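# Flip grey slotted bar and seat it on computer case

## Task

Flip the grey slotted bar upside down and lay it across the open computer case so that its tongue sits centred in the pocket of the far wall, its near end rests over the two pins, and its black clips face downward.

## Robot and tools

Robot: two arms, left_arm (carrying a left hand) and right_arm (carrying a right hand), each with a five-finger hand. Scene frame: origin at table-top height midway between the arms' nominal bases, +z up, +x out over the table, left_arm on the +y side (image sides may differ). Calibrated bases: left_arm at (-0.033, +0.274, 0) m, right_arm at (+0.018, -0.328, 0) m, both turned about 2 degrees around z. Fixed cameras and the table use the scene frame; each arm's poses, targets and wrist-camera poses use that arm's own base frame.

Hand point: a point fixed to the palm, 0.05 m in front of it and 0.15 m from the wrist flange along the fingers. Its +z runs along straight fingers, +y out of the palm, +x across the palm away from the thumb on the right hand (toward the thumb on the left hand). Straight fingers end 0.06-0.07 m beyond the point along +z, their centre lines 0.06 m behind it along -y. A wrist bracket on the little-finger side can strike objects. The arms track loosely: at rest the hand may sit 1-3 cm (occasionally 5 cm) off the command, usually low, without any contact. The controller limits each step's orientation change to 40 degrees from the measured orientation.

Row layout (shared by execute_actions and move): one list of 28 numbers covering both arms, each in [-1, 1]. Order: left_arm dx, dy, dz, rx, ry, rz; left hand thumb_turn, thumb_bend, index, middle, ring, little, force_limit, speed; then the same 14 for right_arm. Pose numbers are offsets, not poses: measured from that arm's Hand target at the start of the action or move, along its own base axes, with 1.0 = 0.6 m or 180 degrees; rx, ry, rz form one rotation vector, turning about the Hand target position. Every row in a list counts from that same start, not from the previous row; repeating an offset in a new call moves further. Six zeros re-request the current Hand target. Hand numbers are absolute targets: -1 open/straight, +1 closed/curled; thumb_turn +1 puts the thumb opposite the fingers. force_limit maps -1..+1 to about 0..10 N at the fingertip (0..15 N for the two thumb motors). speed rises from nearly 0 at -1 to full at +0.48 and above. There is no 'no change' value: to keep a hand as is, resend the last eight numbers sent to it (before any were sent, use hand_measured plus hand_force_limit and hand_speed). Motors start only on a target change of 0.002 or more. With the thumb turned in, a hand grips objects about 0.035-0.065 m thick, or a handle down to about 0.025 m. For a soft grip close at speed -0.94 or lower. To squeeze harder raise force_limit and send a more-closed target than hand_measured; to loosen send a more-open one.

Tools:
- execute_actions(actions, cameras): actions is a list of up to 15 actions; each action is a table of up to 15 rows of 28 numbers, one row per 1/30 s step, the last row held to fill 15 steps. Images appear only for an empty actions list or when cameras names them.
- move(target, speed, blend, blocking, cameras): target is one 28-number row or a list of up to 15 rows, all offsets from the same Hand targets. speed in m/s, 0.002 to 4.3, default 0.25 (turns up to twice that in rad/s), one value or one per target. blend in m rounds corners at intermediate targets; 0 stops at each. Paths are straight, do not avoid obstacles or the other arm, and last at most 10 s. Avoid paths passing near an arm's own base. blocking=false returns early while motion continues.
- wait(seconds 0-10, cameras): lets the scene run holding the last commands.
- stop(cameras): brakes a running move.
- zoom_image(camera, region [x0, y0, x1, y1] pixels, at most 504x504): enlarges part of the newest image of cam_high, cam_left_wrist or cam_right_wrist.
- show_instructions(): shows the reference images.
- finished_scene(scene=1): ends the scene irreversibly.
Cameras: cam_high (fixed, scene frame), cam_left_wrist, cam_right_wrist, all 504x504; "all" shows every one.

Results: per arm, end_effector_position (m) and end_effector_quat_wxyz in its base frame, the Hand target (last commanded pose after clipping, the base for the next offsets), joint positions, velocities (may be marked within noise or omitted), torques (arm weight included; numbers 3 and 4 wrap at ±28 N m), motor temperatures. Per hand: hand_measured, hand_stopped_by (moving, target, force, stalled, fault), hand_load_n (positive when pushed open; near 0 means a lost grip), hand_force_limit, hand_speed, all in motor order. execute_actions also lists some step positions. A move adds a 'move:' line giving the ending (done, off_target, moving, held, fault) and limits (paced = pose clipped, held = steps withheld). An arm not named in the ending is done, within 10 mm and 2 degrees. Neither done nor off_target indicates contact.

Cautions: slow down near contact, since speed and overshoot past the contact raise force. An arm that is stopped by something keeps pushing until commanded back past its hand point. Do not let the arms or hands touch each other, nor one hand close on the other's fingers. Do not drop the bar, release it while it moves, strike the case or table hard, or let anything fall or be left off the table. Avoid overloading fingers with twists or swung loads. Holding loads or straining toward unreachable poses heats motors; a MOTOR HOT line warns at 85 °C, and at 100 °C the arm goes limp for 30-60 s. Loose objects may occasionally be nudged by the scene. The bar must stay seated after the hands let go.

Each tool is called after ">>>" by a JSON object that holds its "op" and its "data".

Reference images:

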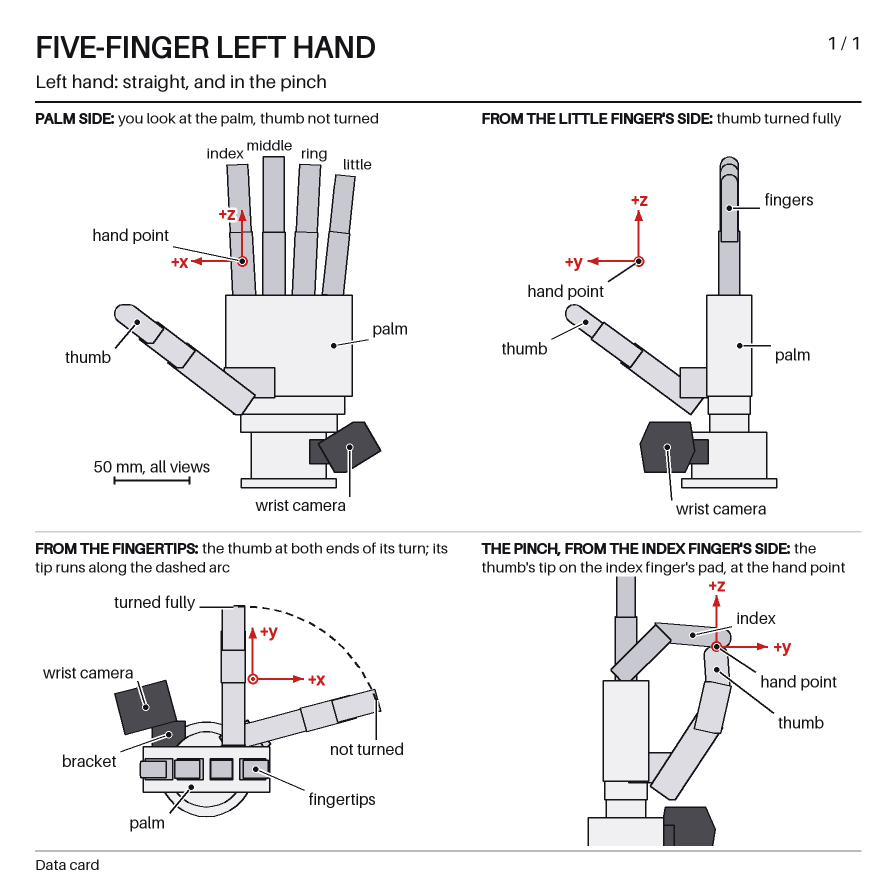

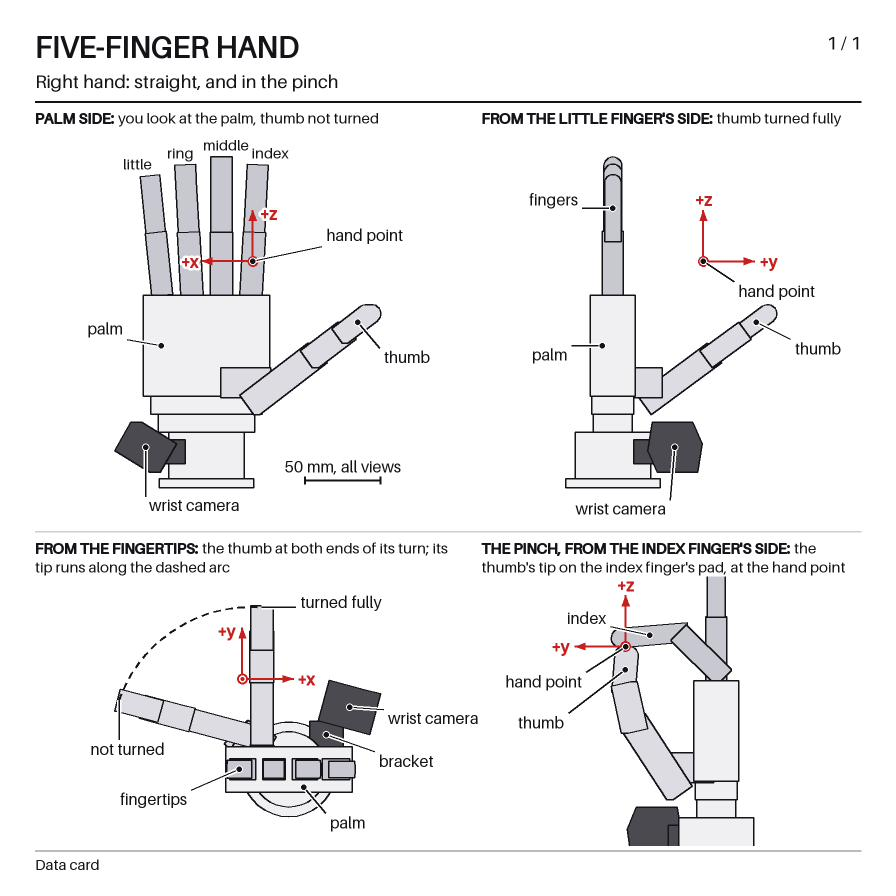

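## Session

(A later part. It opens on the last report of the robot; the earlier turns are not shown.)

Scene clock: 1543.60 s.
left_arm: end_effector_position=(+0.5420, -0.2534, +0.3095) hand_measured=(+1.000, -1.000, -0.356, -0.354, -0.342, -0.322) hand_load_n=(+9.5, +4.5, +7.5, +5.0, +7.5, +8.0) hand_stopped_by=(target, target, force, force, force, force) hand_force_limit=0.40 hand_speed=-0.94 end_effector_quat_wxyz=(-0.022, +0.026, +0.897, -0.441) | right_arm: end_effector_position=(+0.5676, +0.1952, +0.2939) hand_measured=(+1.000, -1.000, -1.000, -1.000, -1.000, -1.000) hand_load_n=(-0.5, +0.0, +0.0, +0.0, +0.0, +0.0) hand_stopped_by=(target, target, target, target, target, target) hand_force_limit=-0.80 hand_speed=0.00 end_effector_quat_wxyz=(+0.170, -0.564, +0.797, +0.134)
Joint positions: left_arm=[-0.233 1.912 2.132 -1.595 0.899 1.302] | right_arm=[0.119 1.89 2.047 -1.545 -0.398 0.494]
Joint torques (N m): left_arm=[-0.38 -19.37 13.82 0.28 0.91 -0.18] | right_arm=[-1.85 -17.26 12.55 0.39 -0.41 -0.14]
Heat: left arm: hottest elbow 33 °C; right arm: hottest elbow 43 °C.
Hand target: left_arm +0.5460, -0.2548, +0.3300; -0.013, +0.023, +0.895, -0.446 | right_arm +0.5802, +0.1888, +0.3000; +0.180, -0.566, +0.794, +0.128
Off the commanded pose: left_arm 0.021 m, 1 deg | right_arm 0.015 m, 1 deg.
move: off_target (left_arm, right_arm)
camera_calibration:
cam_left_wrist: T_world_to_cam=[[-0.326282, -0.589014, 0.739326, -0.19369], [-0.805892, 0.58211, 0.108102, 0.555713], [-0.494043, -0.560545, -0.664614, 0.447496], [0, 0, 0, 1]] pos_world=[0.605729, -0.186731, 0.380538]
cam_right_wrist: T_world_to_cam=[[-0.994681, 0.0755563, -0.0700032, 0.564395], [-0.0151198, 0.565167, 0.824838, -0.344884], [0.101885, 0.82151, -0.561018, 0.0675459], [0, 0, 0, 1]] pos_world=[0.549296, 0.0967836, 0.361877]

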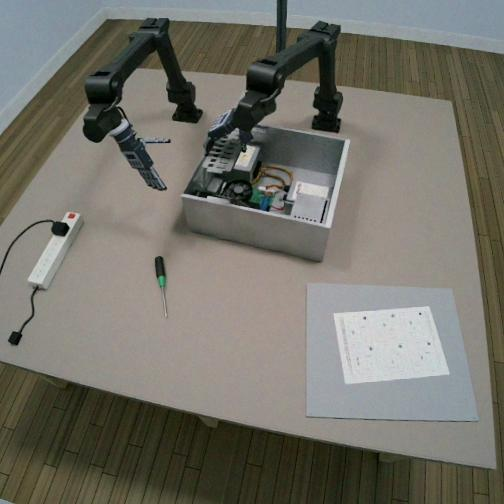

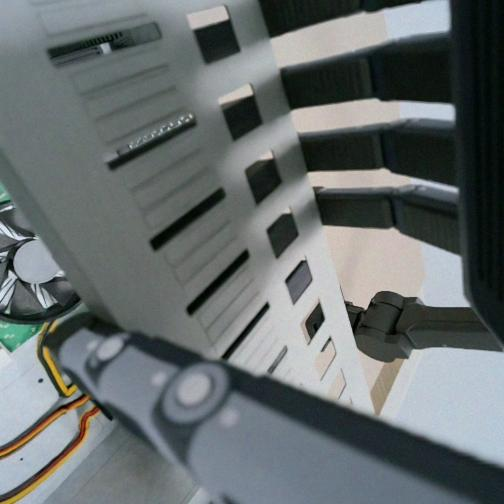

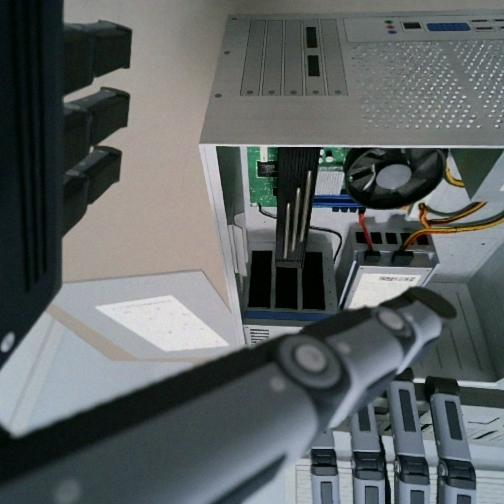

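>>> {"op": "move", "data": {"target": [0.01, 0, -0.1, 0, 0, 0, 1, -1, -0.2, -0.2, -0.2, -0.2, 0.4, -0.94, 0, 0, 0, 0, 0, 0, 1, -1, -1, -1, -1, -1, -0.8, 0], "speed": 0.08, "cameras": ["all"]}}

>>> {"op": "zoom_image", "data": {"camera": "cam_high", "region": [170, 90, 290, 210]}}

>>> {"op": "zoom_image", "data": {"camera": "cam_right_wrist", "region": [180, 130, 504, 454]}}

Scene clock: 1547.97 s.
left_arm: end_effector_position=(+0.5510, -0.2554, +0.2610) hand_measured=(+1.000, -1.000, -0.356, -0.354, -0.342, -0.322) hand_load_n=(+9.5, +4.5, +7.5, +5.0, +7.5, +7.5) hand_stopped_by=(target, target, force, force, force, force) hand_force_limit=0.40 hand_speed=-0.94 end_effector_quat_wxyz=(-0.019, +0.028, +0.897, -0.441) | right_arm: end_effector_position=(+0.5676, +0.1952, +0.2939) hand_measured=(+1.000, -1.000, -1.000, -1.000, -1.000, -1.000) hand_load_n=(+0.0, +0.0, +0.0, +0.0, +0.0, +0.0) hand_stopped_by=(target, target, target, target, target, target) hand_force_limit=-0.80 hand_speed=0.00 end_effector_quat_wxyz=(+0.170, -0.564, +0.797, +0.134)
Joint positions: left_arm=[-0.233 1.912 2.003 -1.46 0.898 1.302] | right_arm=[0.119 1.89 2.047 -1.545 -0.398 0.494]
Joint torques (N m): left_arm=[-0.15 -20.66 9.58 1.16 0.95 -0.12] | right_arm=[-1.67 -17.73 12.52 0.28 -0.38 -0.17]
Heat: left arm: hottest elbow 34 °C; right arm: hottest elbow 43 °C.
Hand target: left_arm +0.5520, -0.2548, +0.2701; -0.013, +0.023, +0.895, -0.446 | right_arm +0.5802, +0.1888, +0.3000; +0.180, -0.566, +0.794, +0.128
Off the commanded pose: left_arm 0.009 m, 1 deg | right_arm 0.015 m, 1 deg.
move: off_target (right_arm)
camera_calibration:
cam_left_wrist: T_world_to_cam=[[-0.331522, -0.588351, 0.737521, -0.152528], [-0.806737, 0.58209, 0.101722, 0.571501], [-0.489152, -0.561262, -0.667619, 0.416516], [0, 0, 0, 1]] pos_world=[0.614224, -0.18863, 0.332432]
cam_right_wrist: T_world_to_cam=[[-0.994681, 0.0755563, -0.0700032, 0.564395], [-0.0151198, 0.565167, 0.824838, -0.344884], [0.101885, 0.82151, -0.561018, 0.0675459], [0, 0, 0, 1]] pos_world=[0.549296, 0.0967836, 0.361877]

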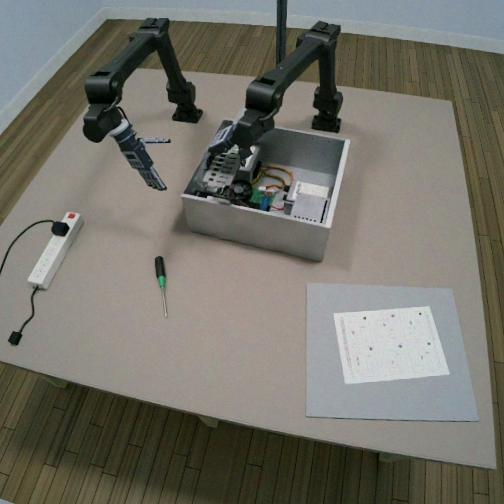

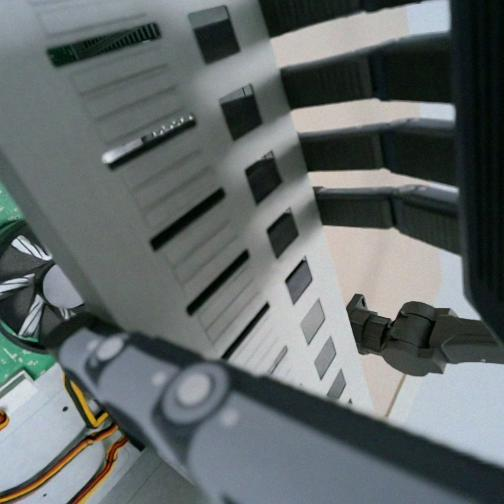

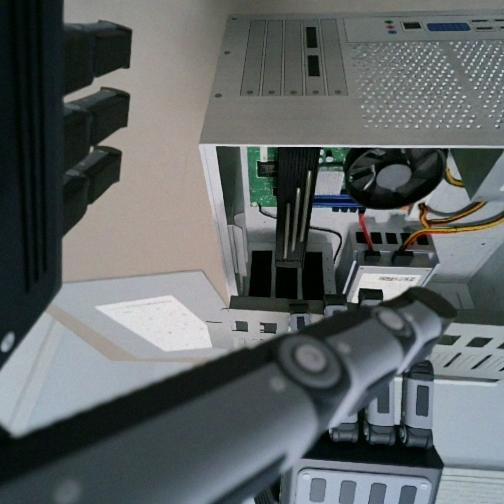

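Scaled by 4.200.

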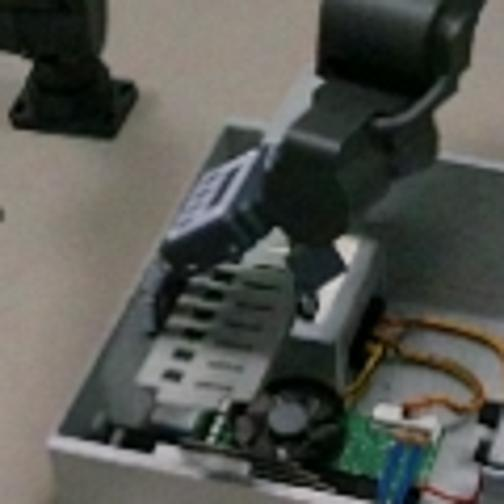

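Scaled by 1.556.

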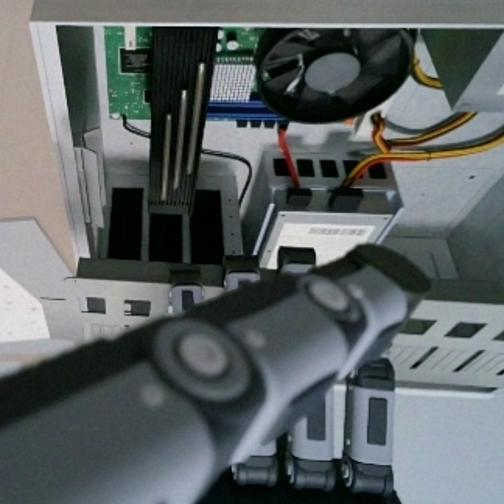

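>>> {"op": "zoom_image", "data": {"camera": "cam_right_wrist", "region": [190, 190, 310, 360]}}

Scaled by 2.965.

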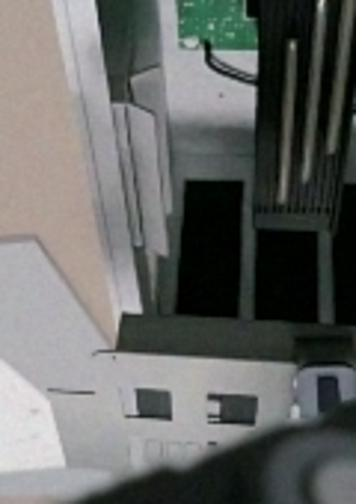

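>>> {"op": "move", "data": {"target": [0, 0, 0, 0, 0, 0, 1, -1, -0.2, -0.2, -0.2, -0.2, 0.4, -0.94, 0, 0, 0, 0, 0, 0, -1, -1, -1, -1, -1, -1, -0.8, 0], "cameras": ["cam_right_wrist"]}}

>>> {"op": "zoom_image", "data": {"camera": "cam_right_wrist", "region": [190, 190, 504, 504]}}

Scene clock: 1566.43 s.
left_arm: end_effector_position=(+0.5510, -0.2554, +0.2610) hand_measured=(+1.000, -1.000, -0.356, -0.354, -0.342, -0.322) hand_load_n=(+9.5, +4.5, +7.5, +5.0, +7.5, +8.0) hand_stopped_by=(target, target, force, force, force, force) hand_force_limit=0.40 hand_speed=-0.94 end_effector_quat_wxyz=(-0.019, +0.028, +0.897, -0.441) | right_arm: end_effector_position=(+0.5675, +0.1951, +0.2939) hand_measured=(-1.000, -1.000, -1.000, -1.000, -1.000, -1.000) hand_load_n=(-0.5, +0.0, +0.0, +0.0, +0.0, +0.0) hand_stopped_by=(target, target, target, target, target, target) hand_force_limit=-0.80 hand_speed=0.00 end_effector_quat_wxyz=(+0.170, -0.565, +0.796, +0.134)
Joint positions: left_arm=[-0.233 1.912 2.003 -1.46 0.898 1.302] | right_arm=[0.119 1.89 2.047 -1.545 -0.398 0.493]
Joint torques (N m): left_arm=[-0.32 -20.89 9.48 1.03 0.94 -0.14] | right_arm=[-1.2 -17.67 12.62 0.21 -0.33 -0.18]
Heat: left arm: hottest elbow 35 °C; right arm: hottest elbow 45 °C.
Hand target: left_arm +0.5520, -0.2548, +0.2701; -0.013, +0.023, +0.895, -0.446 | right_arm +0.5802, +0.1888, +0.3000; +0.180, -0.566, +0.794, +0.128
Off the commanded pose: left_arm 0.009 m, 1 deg | right_arm 0.015 m, 1 deg.
move: off_target (right_arm)
camera_calibration:
cam_right_wrist: T_world_to_cam=[[-0.994728, 0.0744882, -0.0704793, 0.564705], [-0.0161167, 0.565189, 0.824804, -0.344268], [0.101272, 0.821592, -0.561009, 0.0679538], [0, 0, 0, 1]] pos_world=[0.549298, 0.0966824, 0.361877]
Images, in order (width x height): cam_right_wrist 504x504.

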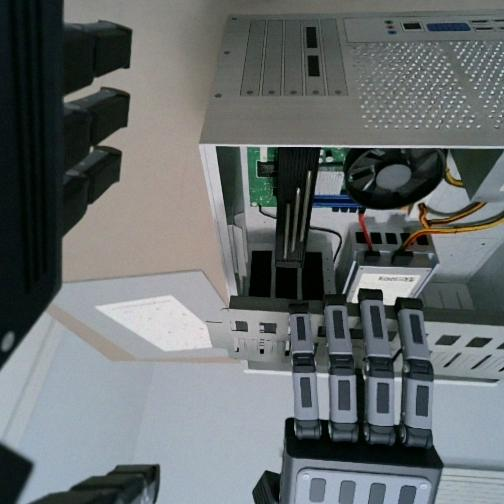

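Scaled by 1.605.

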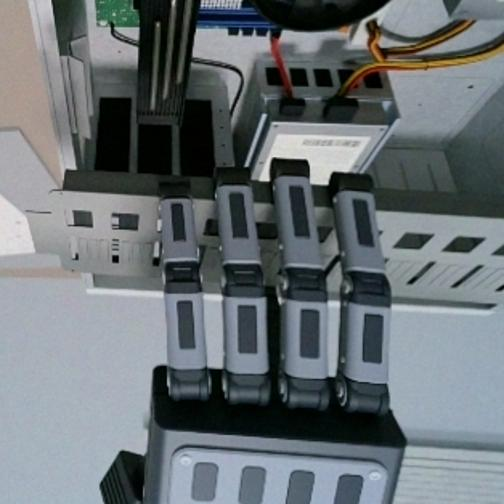

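>>> {"op": "execute_actions", "data": {"actions": [], "cameras": ["cam_left_wrist", "cam_right_wrist"]}}

>>> {"op": "zoom_image", "data": {"camera": "cam_left_wrist", "region": [160, 0, 360, 200]}}

>>> {"op": "zoom_image", "data": {"camera": "cam_left_wrist", "region": [220, 200, 420, 400]}}

>>> {"op": "zoom_image", "data": {"camera": "cam_right_wrist", "region": [200, 270, 300, 370]}}

>>> {"op": "zoom_image", "data": {"camera": "cam_right_wrist", "region": [404, 290, 504, 390]}}

Scene clock: 1581.77 s.
left_arm: end_effector_position=(+0.5510, -0.2554, +0.2610) hand_measured=(+1.000, -1.000, -0.356, -0.354, -0.342, -0.322) hand_load_n=(+9.5, +4.5, +7.5, +5.0, +7.5, +7.5) hand_stopped_by=(target, target, force, force, force, force) hand_force_limit=0.40 hand_speed=-0.94 end_effector_quat_wxyz=(-0.019, +0.028, +0.897, -0.441) | right_arm: end_effector_position=(+0.5675, +0.1951, +0.2939) hand_measured=(-1.000, -1.000, -1.000, -1.000, -1.000, -1.000) hand_load_n=(+0.0, +0.0, -0.5, +0.0, +0.0, +0.0) hand_stopped_by=(target, target, target, target, target, target) hand_force_limit=-0.80 hand_speed=0.00 end_effector_quat_wxyz=(+0.170, -0.565, +0.796, +0.134)
Joint positions: left_arm=[-0.233 1.912 2.003 -1.46 0.898 1.302] | right_arm=[0.119 1.89 2.047 -1.545 -0.398 0.493]
Joint velocities: within noise
Joint torques (N m): left_arm=[-0.32 -20.95 9.52 1.11 0.94 -0.11] | right_arm=[-2.26 -17.85 12.57 0.36 -0.38 -0.18]
Motor temperatures (°C): left_arm=[30 29 35 24 31 22] | right_arm=[26 36 46 26 24 23]
Heat: left arm: hottest elbow 35 °C; right arm: hottest elbow 46 °C.
Hand target: left_arm +0.5520, -0.2548, +0.2701; -0.013, +0.023, +0.895, -0.446 | right_arm +0.5802, +0.1888, +0.3000; +0.180, -0.566, +0.794, +0.128
Off the commanded pose: left_arm 0.009 m, 1 deg | right_arm 0.015 m, 1 deg.
camera_calibration:
cam_left_wrist: T_world_to_cam=[[-0.331522, -0.588351, 0.737521, -0.152528], [-0.806737, 0.58209, 0.101722, 0.571501], [-0.489152, -0.561262, -0.667619, 0.416516], [0, 0, 0, 1]] pos_world=[0.614224, -0.18863, 0.332432]
cam_right_wrist: T_world_to_cam=[[-0.994728, 0.0744882, -0.0704793, 0.564705], [-0.0161167, 0.565189, 0.824804, -0.344268], [0.101272, 0.821592, -0.561009, 0.0679538], [0, 0, 0, 1]] pos_world=[0.549298, 0.0966824, 0.361877]
Images, in order (width x height): cam_left_wrist 504x504, cam_right_wrist 504x504.

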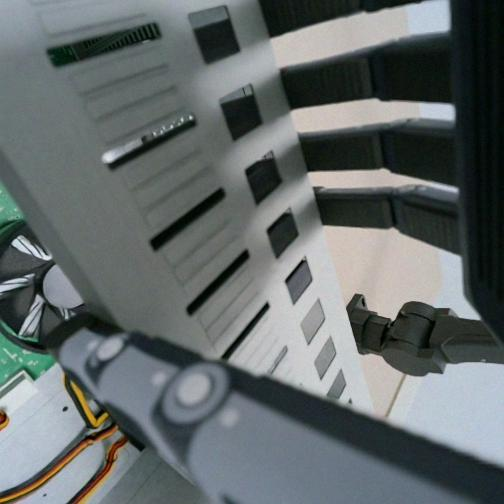

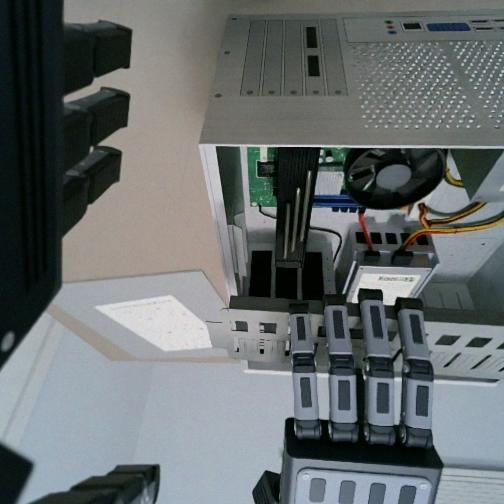

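Scaled by 2.520.

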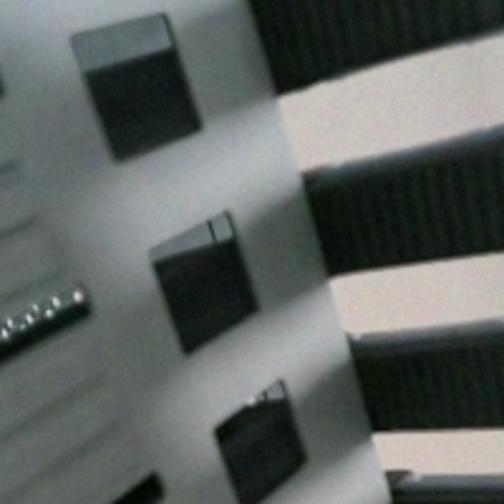

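Scaled by 2.520.

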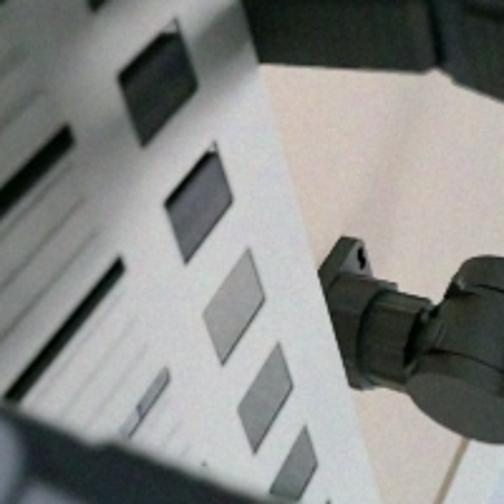

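Scaled by 5.040.

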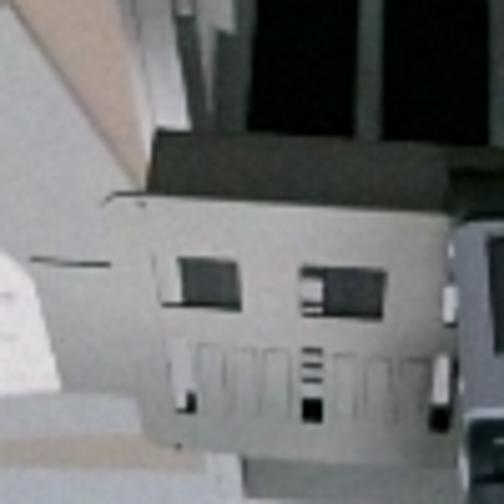

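Scaled by 5.040.

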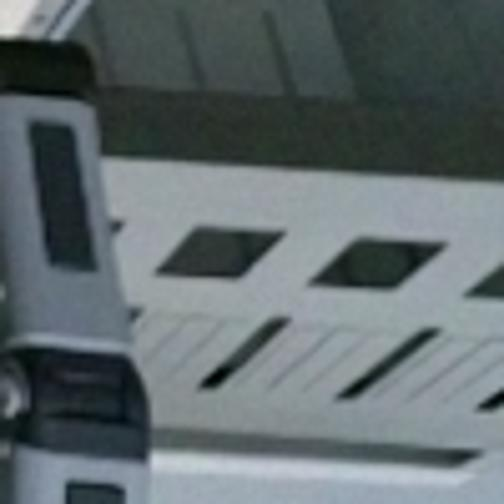

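>>> {"op": "move", "data": {"target": [-0.033, -0.002, -0.095, 0, 0.016, -0.0083, 1, -1, -0.2, -0.2, -0.2, -0.2, 0.4, -0.94, 0, 0, 0, 0, 0, 0, -1, -1, -1, -1, -1, -1, -0.8, 0], "speed": 0.06, "cameras": ["all"]}}

>>> {"op": "zoom_image", "data": {"camera": "cam_right_wrist", "region": [190, 180, 340, 330]}}

>>> {"op": "zoom_image", "data": {"camera": "cam_high", "region": [170, 90, 290, 210]}}

Scene clock: 1620.47 s.
left_arm: end_effector_position=(+0.5330, -0.2528, +0.1993) hand_measured=(+1.000, -1.000, -0.356, -0.354, -0.342, -0.322) hand_load_n=(+9.5, +4.5, +8.0, +5.0, +7.5, +8.0) hand_stopped_by=(target, target, force, force, force, force) hand_force_limit=0.40 hand_speed=-0.94 end_effector_quat_wxyz=(-0.051, +0.017, +0.897, -0.440) | right_arm: end_effector_position=(+0.5675, +0.1951, +0.2939) hand_measured=(-1.000, -1.000, -1.000, -1.000, -1.000, -1.000) hand_load_n=(+0.0, +0.0, +0.0, +0.0, +0.0, +0.0) hand_stopped_by=(target, target, target, target, target, target) hand_force_limit=-0.80 hand_speed=0.00 end_effector_quat_wxyz=(+0.170, -0.565, +0.796, +0.134)
Joint positions: left_arm=[-0.233 1.909 1.833 -1.369 0.911 1.315] | right_arm=[0.119 1.89 2.047 -1.545 -0.398 0.493]
Joint torques (N m): left_arm=[-0.97 -21.42 9.24 0.85 1.04 0.01] | right_arm=[-2.02 -17.67 12.57 0.25 -0.4 -0.2]
Heat: left arm: hottest elbow 35 °C; right arm: hottest elbow 47 °C.
Hand target: left_arm +0.5321, -0.2560, +0.2131; -0.041, +0.023, +0.894, -0.446 | right_arm +0.5802, +0.1888, +0.3000; +0.180, -0.566, +0.794, +0.128
Off the commanded pose: left_arm 0.014 m, 2 deg | right_arm 0.015 m, 1 deg.
move: off_target (left_arm, right_arm)
camera_calibration:
cam_left_wrist: T_world_to_cam=[[-0.287168, -0.588683, 0.755636, -0.138882], [-0.792163, 0.589457, 0.158171, 0.544548], [-0.538527, -0.553166, -0.635607, 0.389967], [0, 0, 0, 1]] pos_world=[0.601496, -0.187028, 0.266678]
cam_right_wrist: T_world_to_cam=[[-0.994728, 0.0744882, -0.0704793, 0.564705], [-0.0161167, 0.565189, 0.824804, -0.344268], [0.101272, 0.821592, -0.561009, 0.0679538], [0, 0, 0, 1]] pos_world=[0.549298, 0.0966824, 0.361877]

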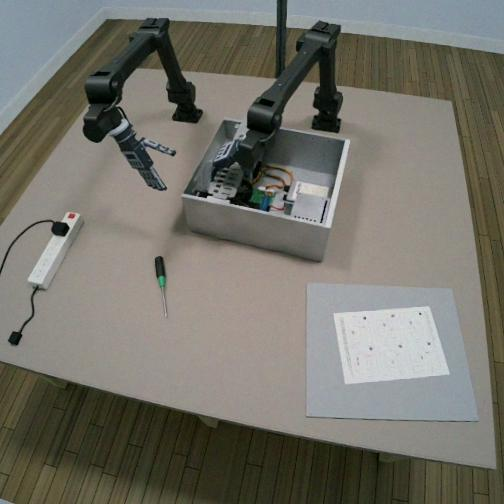

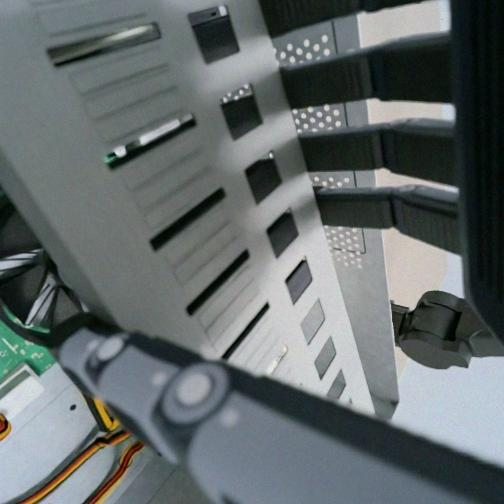

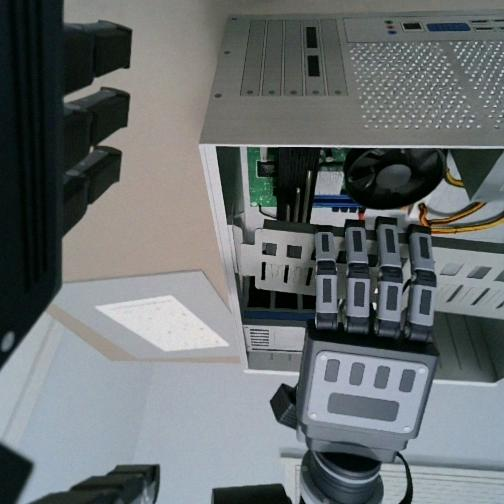

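Scaled by 3.360.

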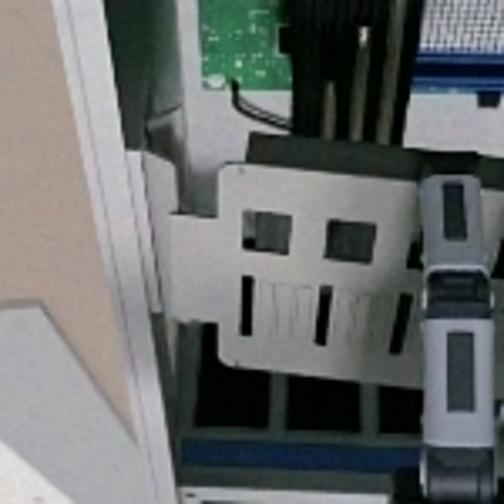

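Scaled by 4.200.

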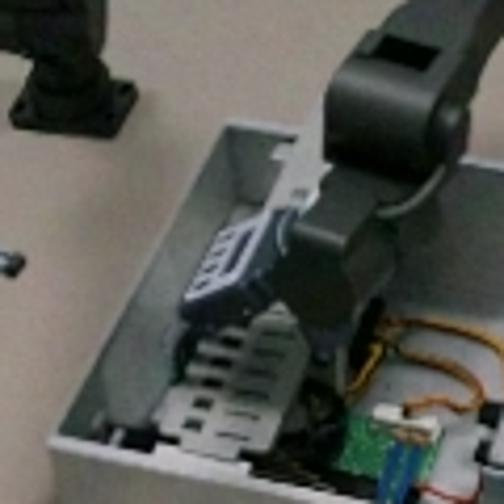

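>>> {"op": "zoom_image", "data": {"camera": "cam_high", "region": [185, 165, 245, 225]}}

Scaled by 8.400.

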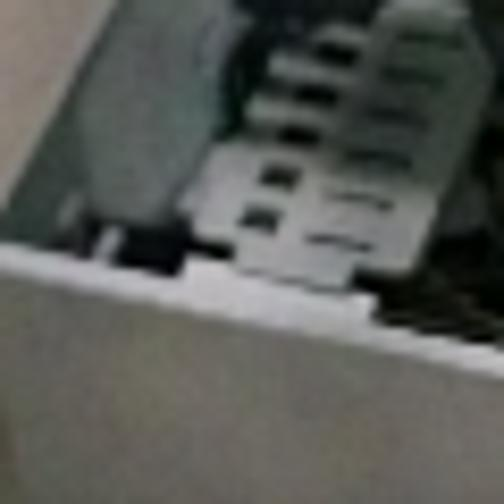

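>>> {"op": "move", "data": {"target": [[0, 0, 0, 0, 0, 0, 1, -1, -0.2, -0.2, -0.2, -0.2, 0.4, -0.94, 0.065, 0.0, 0.04, 0, 0, 0, -1, -1, -1, -1, -1, -1, -0.8, 0],[0, 0, 0, 0, 0, 0, 1, -1, -0.2, -0.2, -0.2, -0.2, 0.4, -0.94, 0.065, 0.11, 0.01, -0.1411, 0.0238, 0.1045, -1, -1, -1, -1, -1, -1, -0.8, 0]], "speed": 0.12, "blend": [0.02, 0], "cameras": ["cam_right_wrist", "cam_high"]}}

>>> {"op": "zoom_image", "data": {"camera": "cam_right_wrist", "region": [180, 80, 430, 330]}}

Scene clock: 1679.60 s.
left_arm: end_effector_position=(+0.5330, -0.2528, +0.1993) hand_measured=(+1.000, -1.000, -0.356, -0.354, -0.342, -0.322) hand_load_n=(+9.5, +5.0, +8.0, +5.0, +7.0, +7.5) hand_stopped_by=(target, target, force, force, force, force) hand_force_limit=0.40 hand_speed=-0.94 end_effector_quat_wxyz=(-0.051, +0.017, +0.897, -0.440) | right_arm: end_effector_position=(+0.6136, +0.2467, +0.3050) hand_measured=(-1.000, -1.000, -1.000, -1.000, -1.000, -1.000) hand_load_n=(+0.0, -0.5, +0.0, +0.0, +0.0, +0.0) hand_stopped_by=(target, target, target, target, target, target) hand_force_limit=-0.80 hand_speed=0.00 end_effector_quat_wxyz=(-0.139, +0.676, -0.722, +0.050)
Joint positions: left_arm=[-0.233 1.909 1.833 -1.369 0.911 1.315] | right_arm=[0.298 2.109 2.52 -1.686 -0.032 0.367]
Joint torques (N m): left_arm=[-0.85 -21.54 9.21 0.95 1.05 0.01] | right_arm=[0.32 -19.72 12.07 0.28 0.12 -0.26]
Heat: left arm: hottest elbow 33 °C; right arm: hottest elbow 48 °C.
Hand target: left_arm +0.5321, -0.2560, +0.2131; -0.041, +0.023, +0.894, -0.446 | right_arm +0.6191, +0.2549, +0.3061; +0.001, +0.708, -0.707, +0.001
Off the commanded pose: left_arm 0.014 m, 2 deg | right_arm 0.010 m, 17 deg.
joint sent to its limit (right arm) — joint 4 (wrist pitch), lower limit. The joint targets are off in orientation, not in position.
move: off_target (left_arm, right_arm)
camera_calibration:
cam_right_wrist: T_world_to_cam=[[-0.94563, -0.19165, -0.262782, 0.701689], [-0.310124, 0.774792, 0.550927, -0.16966], [0.0980165, 0.602468, -0.792102, 0.15364], [0, 0, 0, 1]] pos_world=[0.595863, 0.173366, 0.39956]
Images, in order (width x height): cam_high 504x504, cam_right_wrist 504x504.

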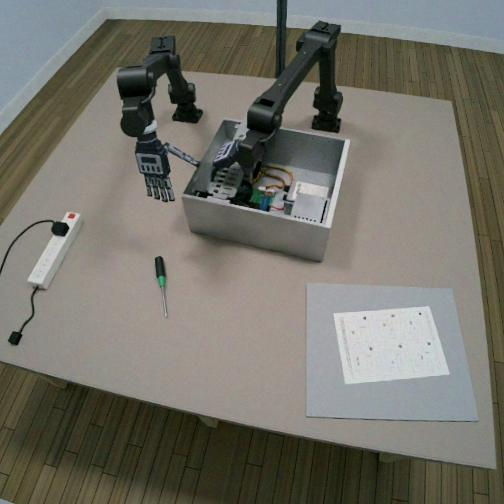

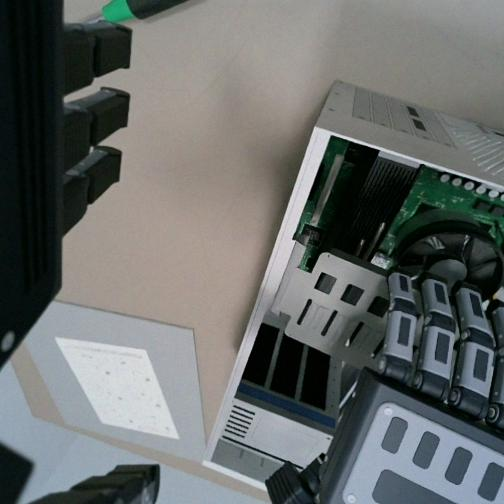

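Scaled by 2.016.

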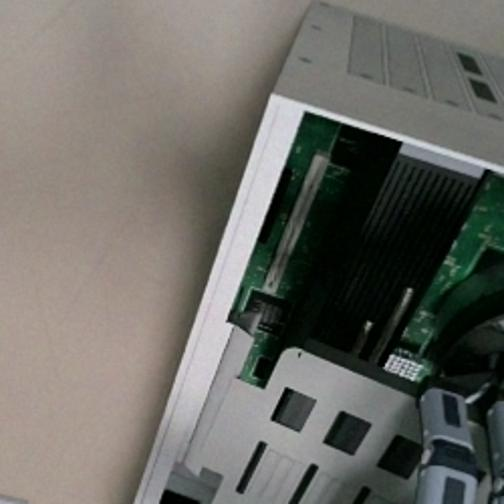

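>>> {"op": "zoom_image", "data": {"camera": "cam_right_wrist", "region": [240, 220, 400, 380]}}

Scaled by 3.150.

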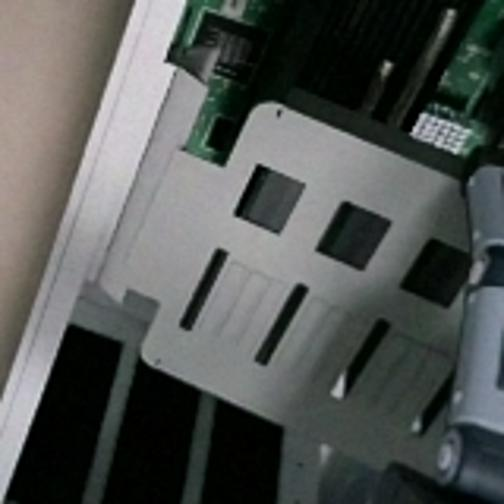

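>>> {"op": "zoom_image", "data": {"camera": "cam_right_wrist", "region": [262, 235, 322, 330]}}

Scaled by 5.305.

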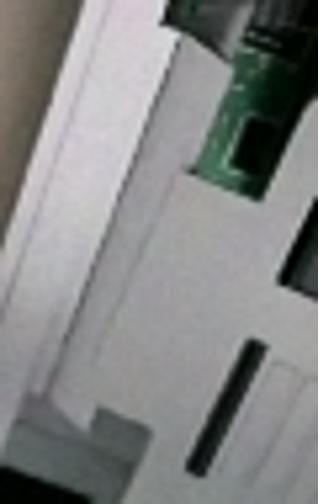

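>>> {"op": "move", "data": {"target": [-0.011, -0.006, -0.026, 0, 0, 0, 1, -1, -0.2, -0.2, -0.2, -0.2, 0.4, -0.94, 0, 0, 0, 0, 0, 0, -1, -1, -1, -1, -1, -1, -0.8, 0], "speed": 0.04, "cameras": ["cam_right_wrist", "cam_high"]}}

>>> {"op": "zoom_image", "data": {"camera": "cam_right_wrist", "region": [252, 225, 342, 325]}}

>>> {"op": "zoom_image", "data": {"camera": "cam_high", "region": [185, 165, 245, 225]}}

Scene clock: 1706.47 s.
left_arm: end_effector_position=(+0.5306, -0.2545, +0.1925) hand_measured=(+1.000, -1.000, -0.356, -0.354, -0.342, -0.322) hand_load_n=(+9.5, +4.5, +7.5, +5.0, +7.5, +8.0) hand_stopped_by=(target, target, force, force, force, force) hand_force_limit=0.40 hand_speed=-0.94 end_effector_quat_wxyz=(-0.038, +0.027, +0.895, -0.443) | right_arm: end_effector_position=(+0.6136, +0.2466, +0.3050) hand_measured=(-1.000, -1.000, -1.000, -1.000, -1.000, -1.000) hand_load_n=(+0.0, +0.0, +0.0, +0.0, +0.0, +0.0) hand_stopped_by=(target, target, target, target, target, target) hand_force_limit=-0.80 hand_speed=0.00 end_effector_quat_wxyz=(-0.139, +0.677, -0.721, +0.051)
Joint positions: left_arm=[-0.236 1.885 1.779 -1.307 0.912 1.316] | right_arm=[0.298 2.109 2.52 -1.686 -0.031 0.366]
Joint torques (N m): left_arm=[-1.32 -20.37 8.57 0.79 0.95 -0.14] | right_arm=[0.32 -19.55 12.1 0.46 0.1 -0.19]
Heat: left arm: hottest elbow 33 °C; right arm: hottest elbow 49 °C.
Hand target: left_arm +0.5255, -0.2596, +0.1975; -0.041, +0.023, +0.894, -0.446 | right_arm +0.6191, +0.2548, +0.3061; +0.001, +0.708, -0.706, +0.001
Off the commanded pose: left_arm 0.009 m, 1 deg | right_arm 0.010 m, 17 deg.
joint sent to its limit (right arm) — joint 4 (wrist pitch), lower limit. The joint targets are off in orientation, not in position.
move: off_target (right_arm)
camera_calibration:
cam_right_wrist: T_world_to_cam=[[-0.945383, -0.19275, -0.262867, 0.701843], [-0.311007, 0.77485, 0.550347, -0.168804], [0.0976034, 0.602042, -0.792476, 0.15416], [0, 0, 0, 1]] pos_world=[0.595965, 0.173267, 0.399561]
Images, in order (width x height): cam_high 504x504, cam_right_wrist 504x504.

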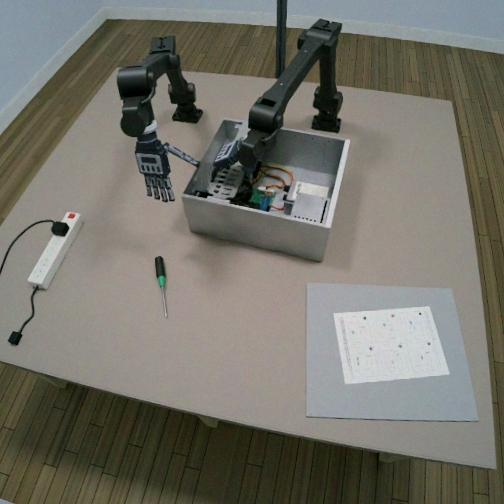

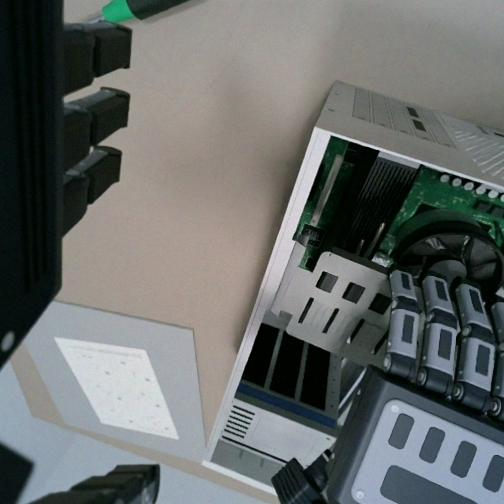

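Scaled by 5.040.

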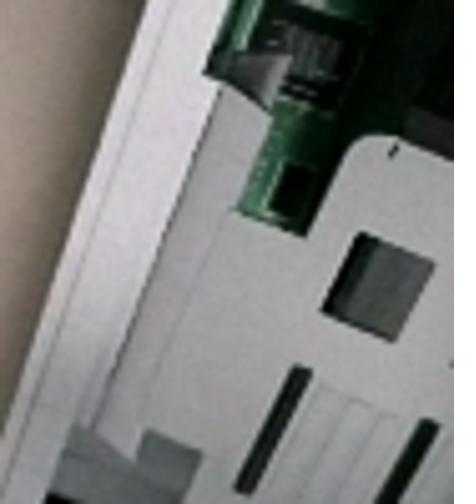

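Scaled by 8.400.

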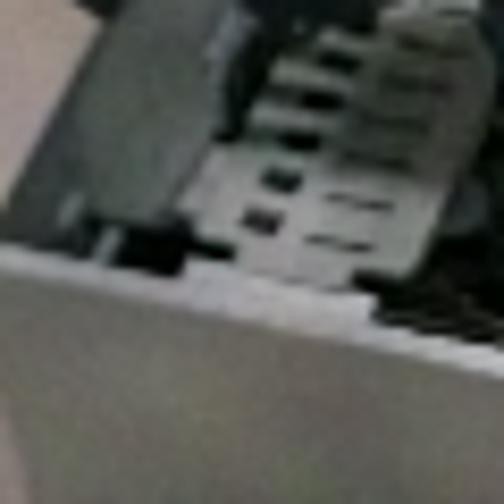

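>>> {"op": "move", "data": {"target": [-0.013, -0.003, -0.027, 0, 0.004, 0, 1, -1, -0.2, -0.2, -0.2, -0.2, 0.4, -0.94, 0, 0, 0, 0, 0, 0, -1, -1, -1, -1, -1, -1, -0.8, 0], "speed": 0.04, "cameras": ["cam_right_wrist", "cam_high"]}}

>>> {"op": "zoom_image", "data": {"camera": "cam_right_wrist", "region": [252, 225, 342, 325]}}

>>> {"op": "zoom_image", "data": {"camera": "cam_high", "region": [185, 165, 245, 225]}}

Scene clock: 1715.63 s.
left_arm: end_effector_position=(+0.5195, -0.2553, +0.1742) hand_measured=(+1.000, -1.000, -0.356, -0.354, -0.342, -0.322) hand_load_n=(+9.5, +4.5, +7.5, +5.0, +7.0, +8.0) hand_stopped_by=(target, target, force, force, force, force) hand_force_limit=0.40 hand_speed=-0.94 end_effector_quat_wxyz=(-0.046, +0.026, +0.895, -0.442) | right_arm: end_effector_position=(+0.6136, +0.2466, +0.3050) hand_measured=(-1.000, -1.000, -1.000, -1.000, -1.000, -1.000) hand_load_n=(+0.0, -0.5, +0.0, +0.0, +0.0, +0.0) hand_stopped_by=(target, target, target, target, target, target) hand_force_limit=-0.80 hand_speed=0.00 end_effector_quat_wxyz=(-0.139, +0.677, -0.721, +0.051)
Joint positions: left_arm=[-0.242 1.875 1.715 -1.269 0.914 1.316] | right_arm=[0.298 2.109 2.52 -1.686 -0.031 0.366]
Joint torques (N m): left_arm=[-1.14 -20.01 9.2 0.96 0.96 -0.2] | right_arm=[0.62 -19.25 12.08 0.46 0.11 -0.19]
Heat: left arm: hottest elbow 34 °C; right arm: hottest elbow 50 °C.
Hand target: left_arm +0.5177, -0.2614, +0.1812; -0.047, +0.020, +0.894, -0.446 | right_arm +0.6191, +0.2548, +0.3061; +0.001, +0.708, -0.706, +0.001
Off the commanded pose: left_arm 0.010 m, 1 deg | right_arm 0.010 m, 17 deg.
joint sent to its limit (right arm) — joint 4 (wrist pitch), lower limit. The joint targets are off in orientation, not in position.
move: off_target (right_arm)
camera_calibration:
cam_right_wrist: T_world_to_cam=[[-0.945383, -0.19275, -0.262867, 0.701843], [-0.311007, 0.77485, 0.550347, -0.168804], [0.0976034, 0.602042, -0.792476, 0.15416], [0, 0, 0, 1]] pos_world=[0.595965, 0.173267, 0.399561]
Images, in order (width x height): cam_high 504x504, cam_right_wrist 504x504.

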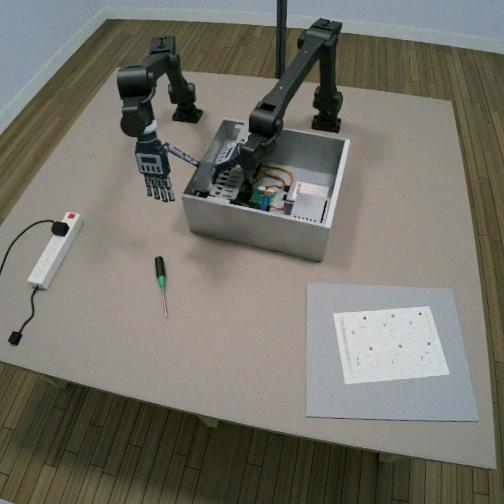

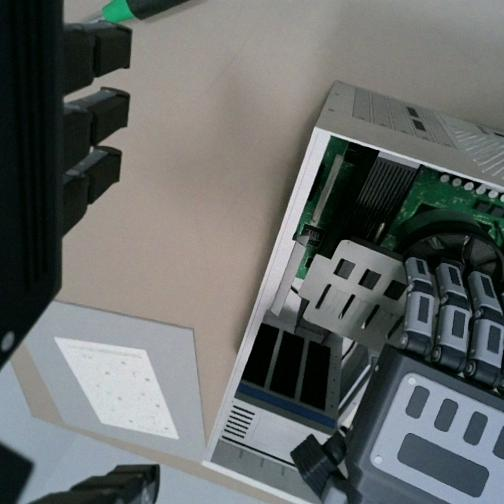

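Scaled by 5.040.

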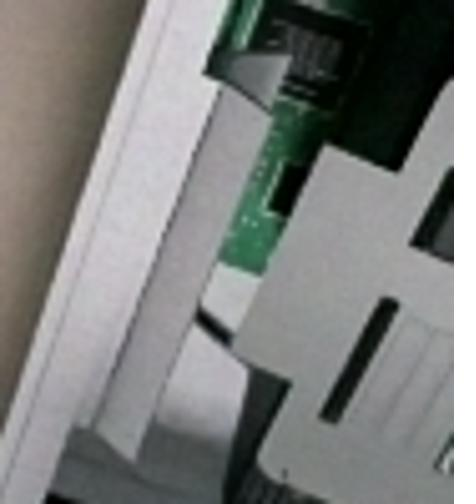

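Scaled by 8.400.

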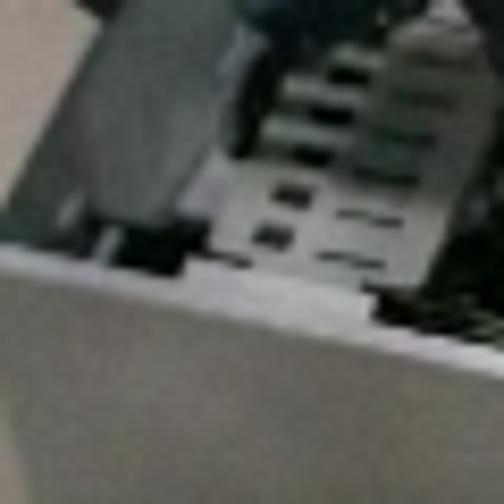

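>>> {"op": "move", "data": {"target": [[0, 0, 0.03, 0, 0, 0, 1, -1, -0.2, -0.2, -0.2, -0.2, 0.4, -0.94, 0, 0, 0, 0, 0, 0, -1, -1, -1, -1, -1, -1, -0.8, 0],[0, 0, 0.009, 0, 0, 0, 1, -1, -0.2, -0.2, -0.2, -0.2, 0.4, -0.94, 0, 0, 0, 0, 0, 0, -1, -1, -1, -1, -1, -1, -0.8, 0]], "speed": 0.04, "cameras": ["cam_right_wrist"]}}

>>> {"op": "zoom_image", "data": {"camera": "cam_right_wrist", "region": [252, 225, 342, 325]}}

Scene clock: 1726.37 s.
left_arm: end_effector_position=(+0.5166, -0.2546, +0.1743) hand_measured=(+1.000, -1.000, -0.356, -0.354, -0.342, -0.322) hand_load_n=(+9.0, +4.5, +7.5, +5.0, +7.5, +7.5) hand_stopped_by=(target, target, force, force, force, force) hand_force_limit=0.40 hand_speed=-0.94 end_effector_quat_wxyz=(-0.052, +0.023, +0.896, -0.441) | right_arm: end_effector_position=(+0.6136, +0.2466, +0.3050) hand_measured=(-1.000, -1.000, -1.000, -1.000, -1.000, -1.000) hand_load_n=(+0.0, +0.0, +0.0, +0.0, +0.0, +0.0) hand_stopped_by=(target, target, target, target, target, target) hand_force_limit=-0.80 hand_speed=0.00 end_effector_quat_wxyz=(-0.139, +0.677, -0.721, +0.051)
Joint positions: left_arm=[-0.242 1.875 1.715 -1.281 0.914 1.316] | right_arm=[0.298 2.109 2.52 -1.686 -0.031 0.366]
Joint torques (N m): left_arm=[-0.97 -20.01 10.19 0.99 0.96 -0.2] | right_arm=[0.67 -19.66 12.19 0.29 0.16 -0.17]
Heat: left arm: hottest elbow 34 °C; right arm: hottest elbow 50 °C.
Hand target: left_arm +0.5177, -0.2614, +0.1866; -0.047, +0.020, +0.894, -0.446 | right_arm +0.6191, +0.2548, +0.3061; +0.001, +0.708, -0.706, +0.001
Off the commanded pose: left_arm 0.014 m, 1 deg | right_arm 0.010 m, 17 deg.
joint sent to its limit (right arm) — joint 4 (wrist pitch), lower limit. The joint targets are off in orientation, not in position.
move: off_target (left_arm, right_arm)
camera_calibration:
cam_right_wrist: T_world_to_cam=[[-0.945383, -0.19275, -0.262867, 0.701843], [-0.311007, 0.77485, 0.550347, -0.168804], [0.0976034, 0.602042, -0.792476, 0.15416], [0, 0, 0, 1]] pos_world=[0.595965, 0.173267, 0.399561]
Images, in order (width x height): cam_right_wrist 504x504.

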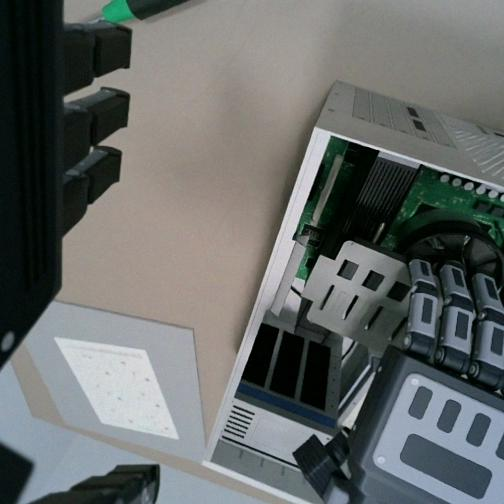

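Scaled by 5.040.

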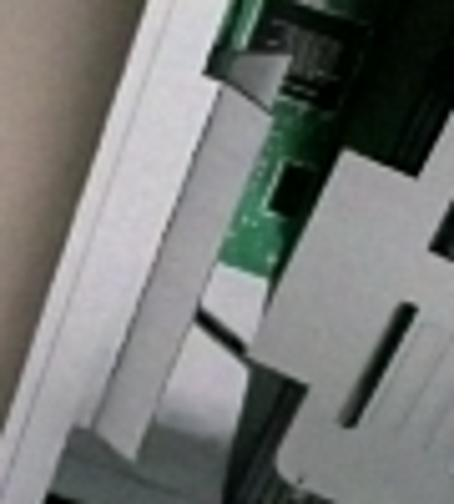

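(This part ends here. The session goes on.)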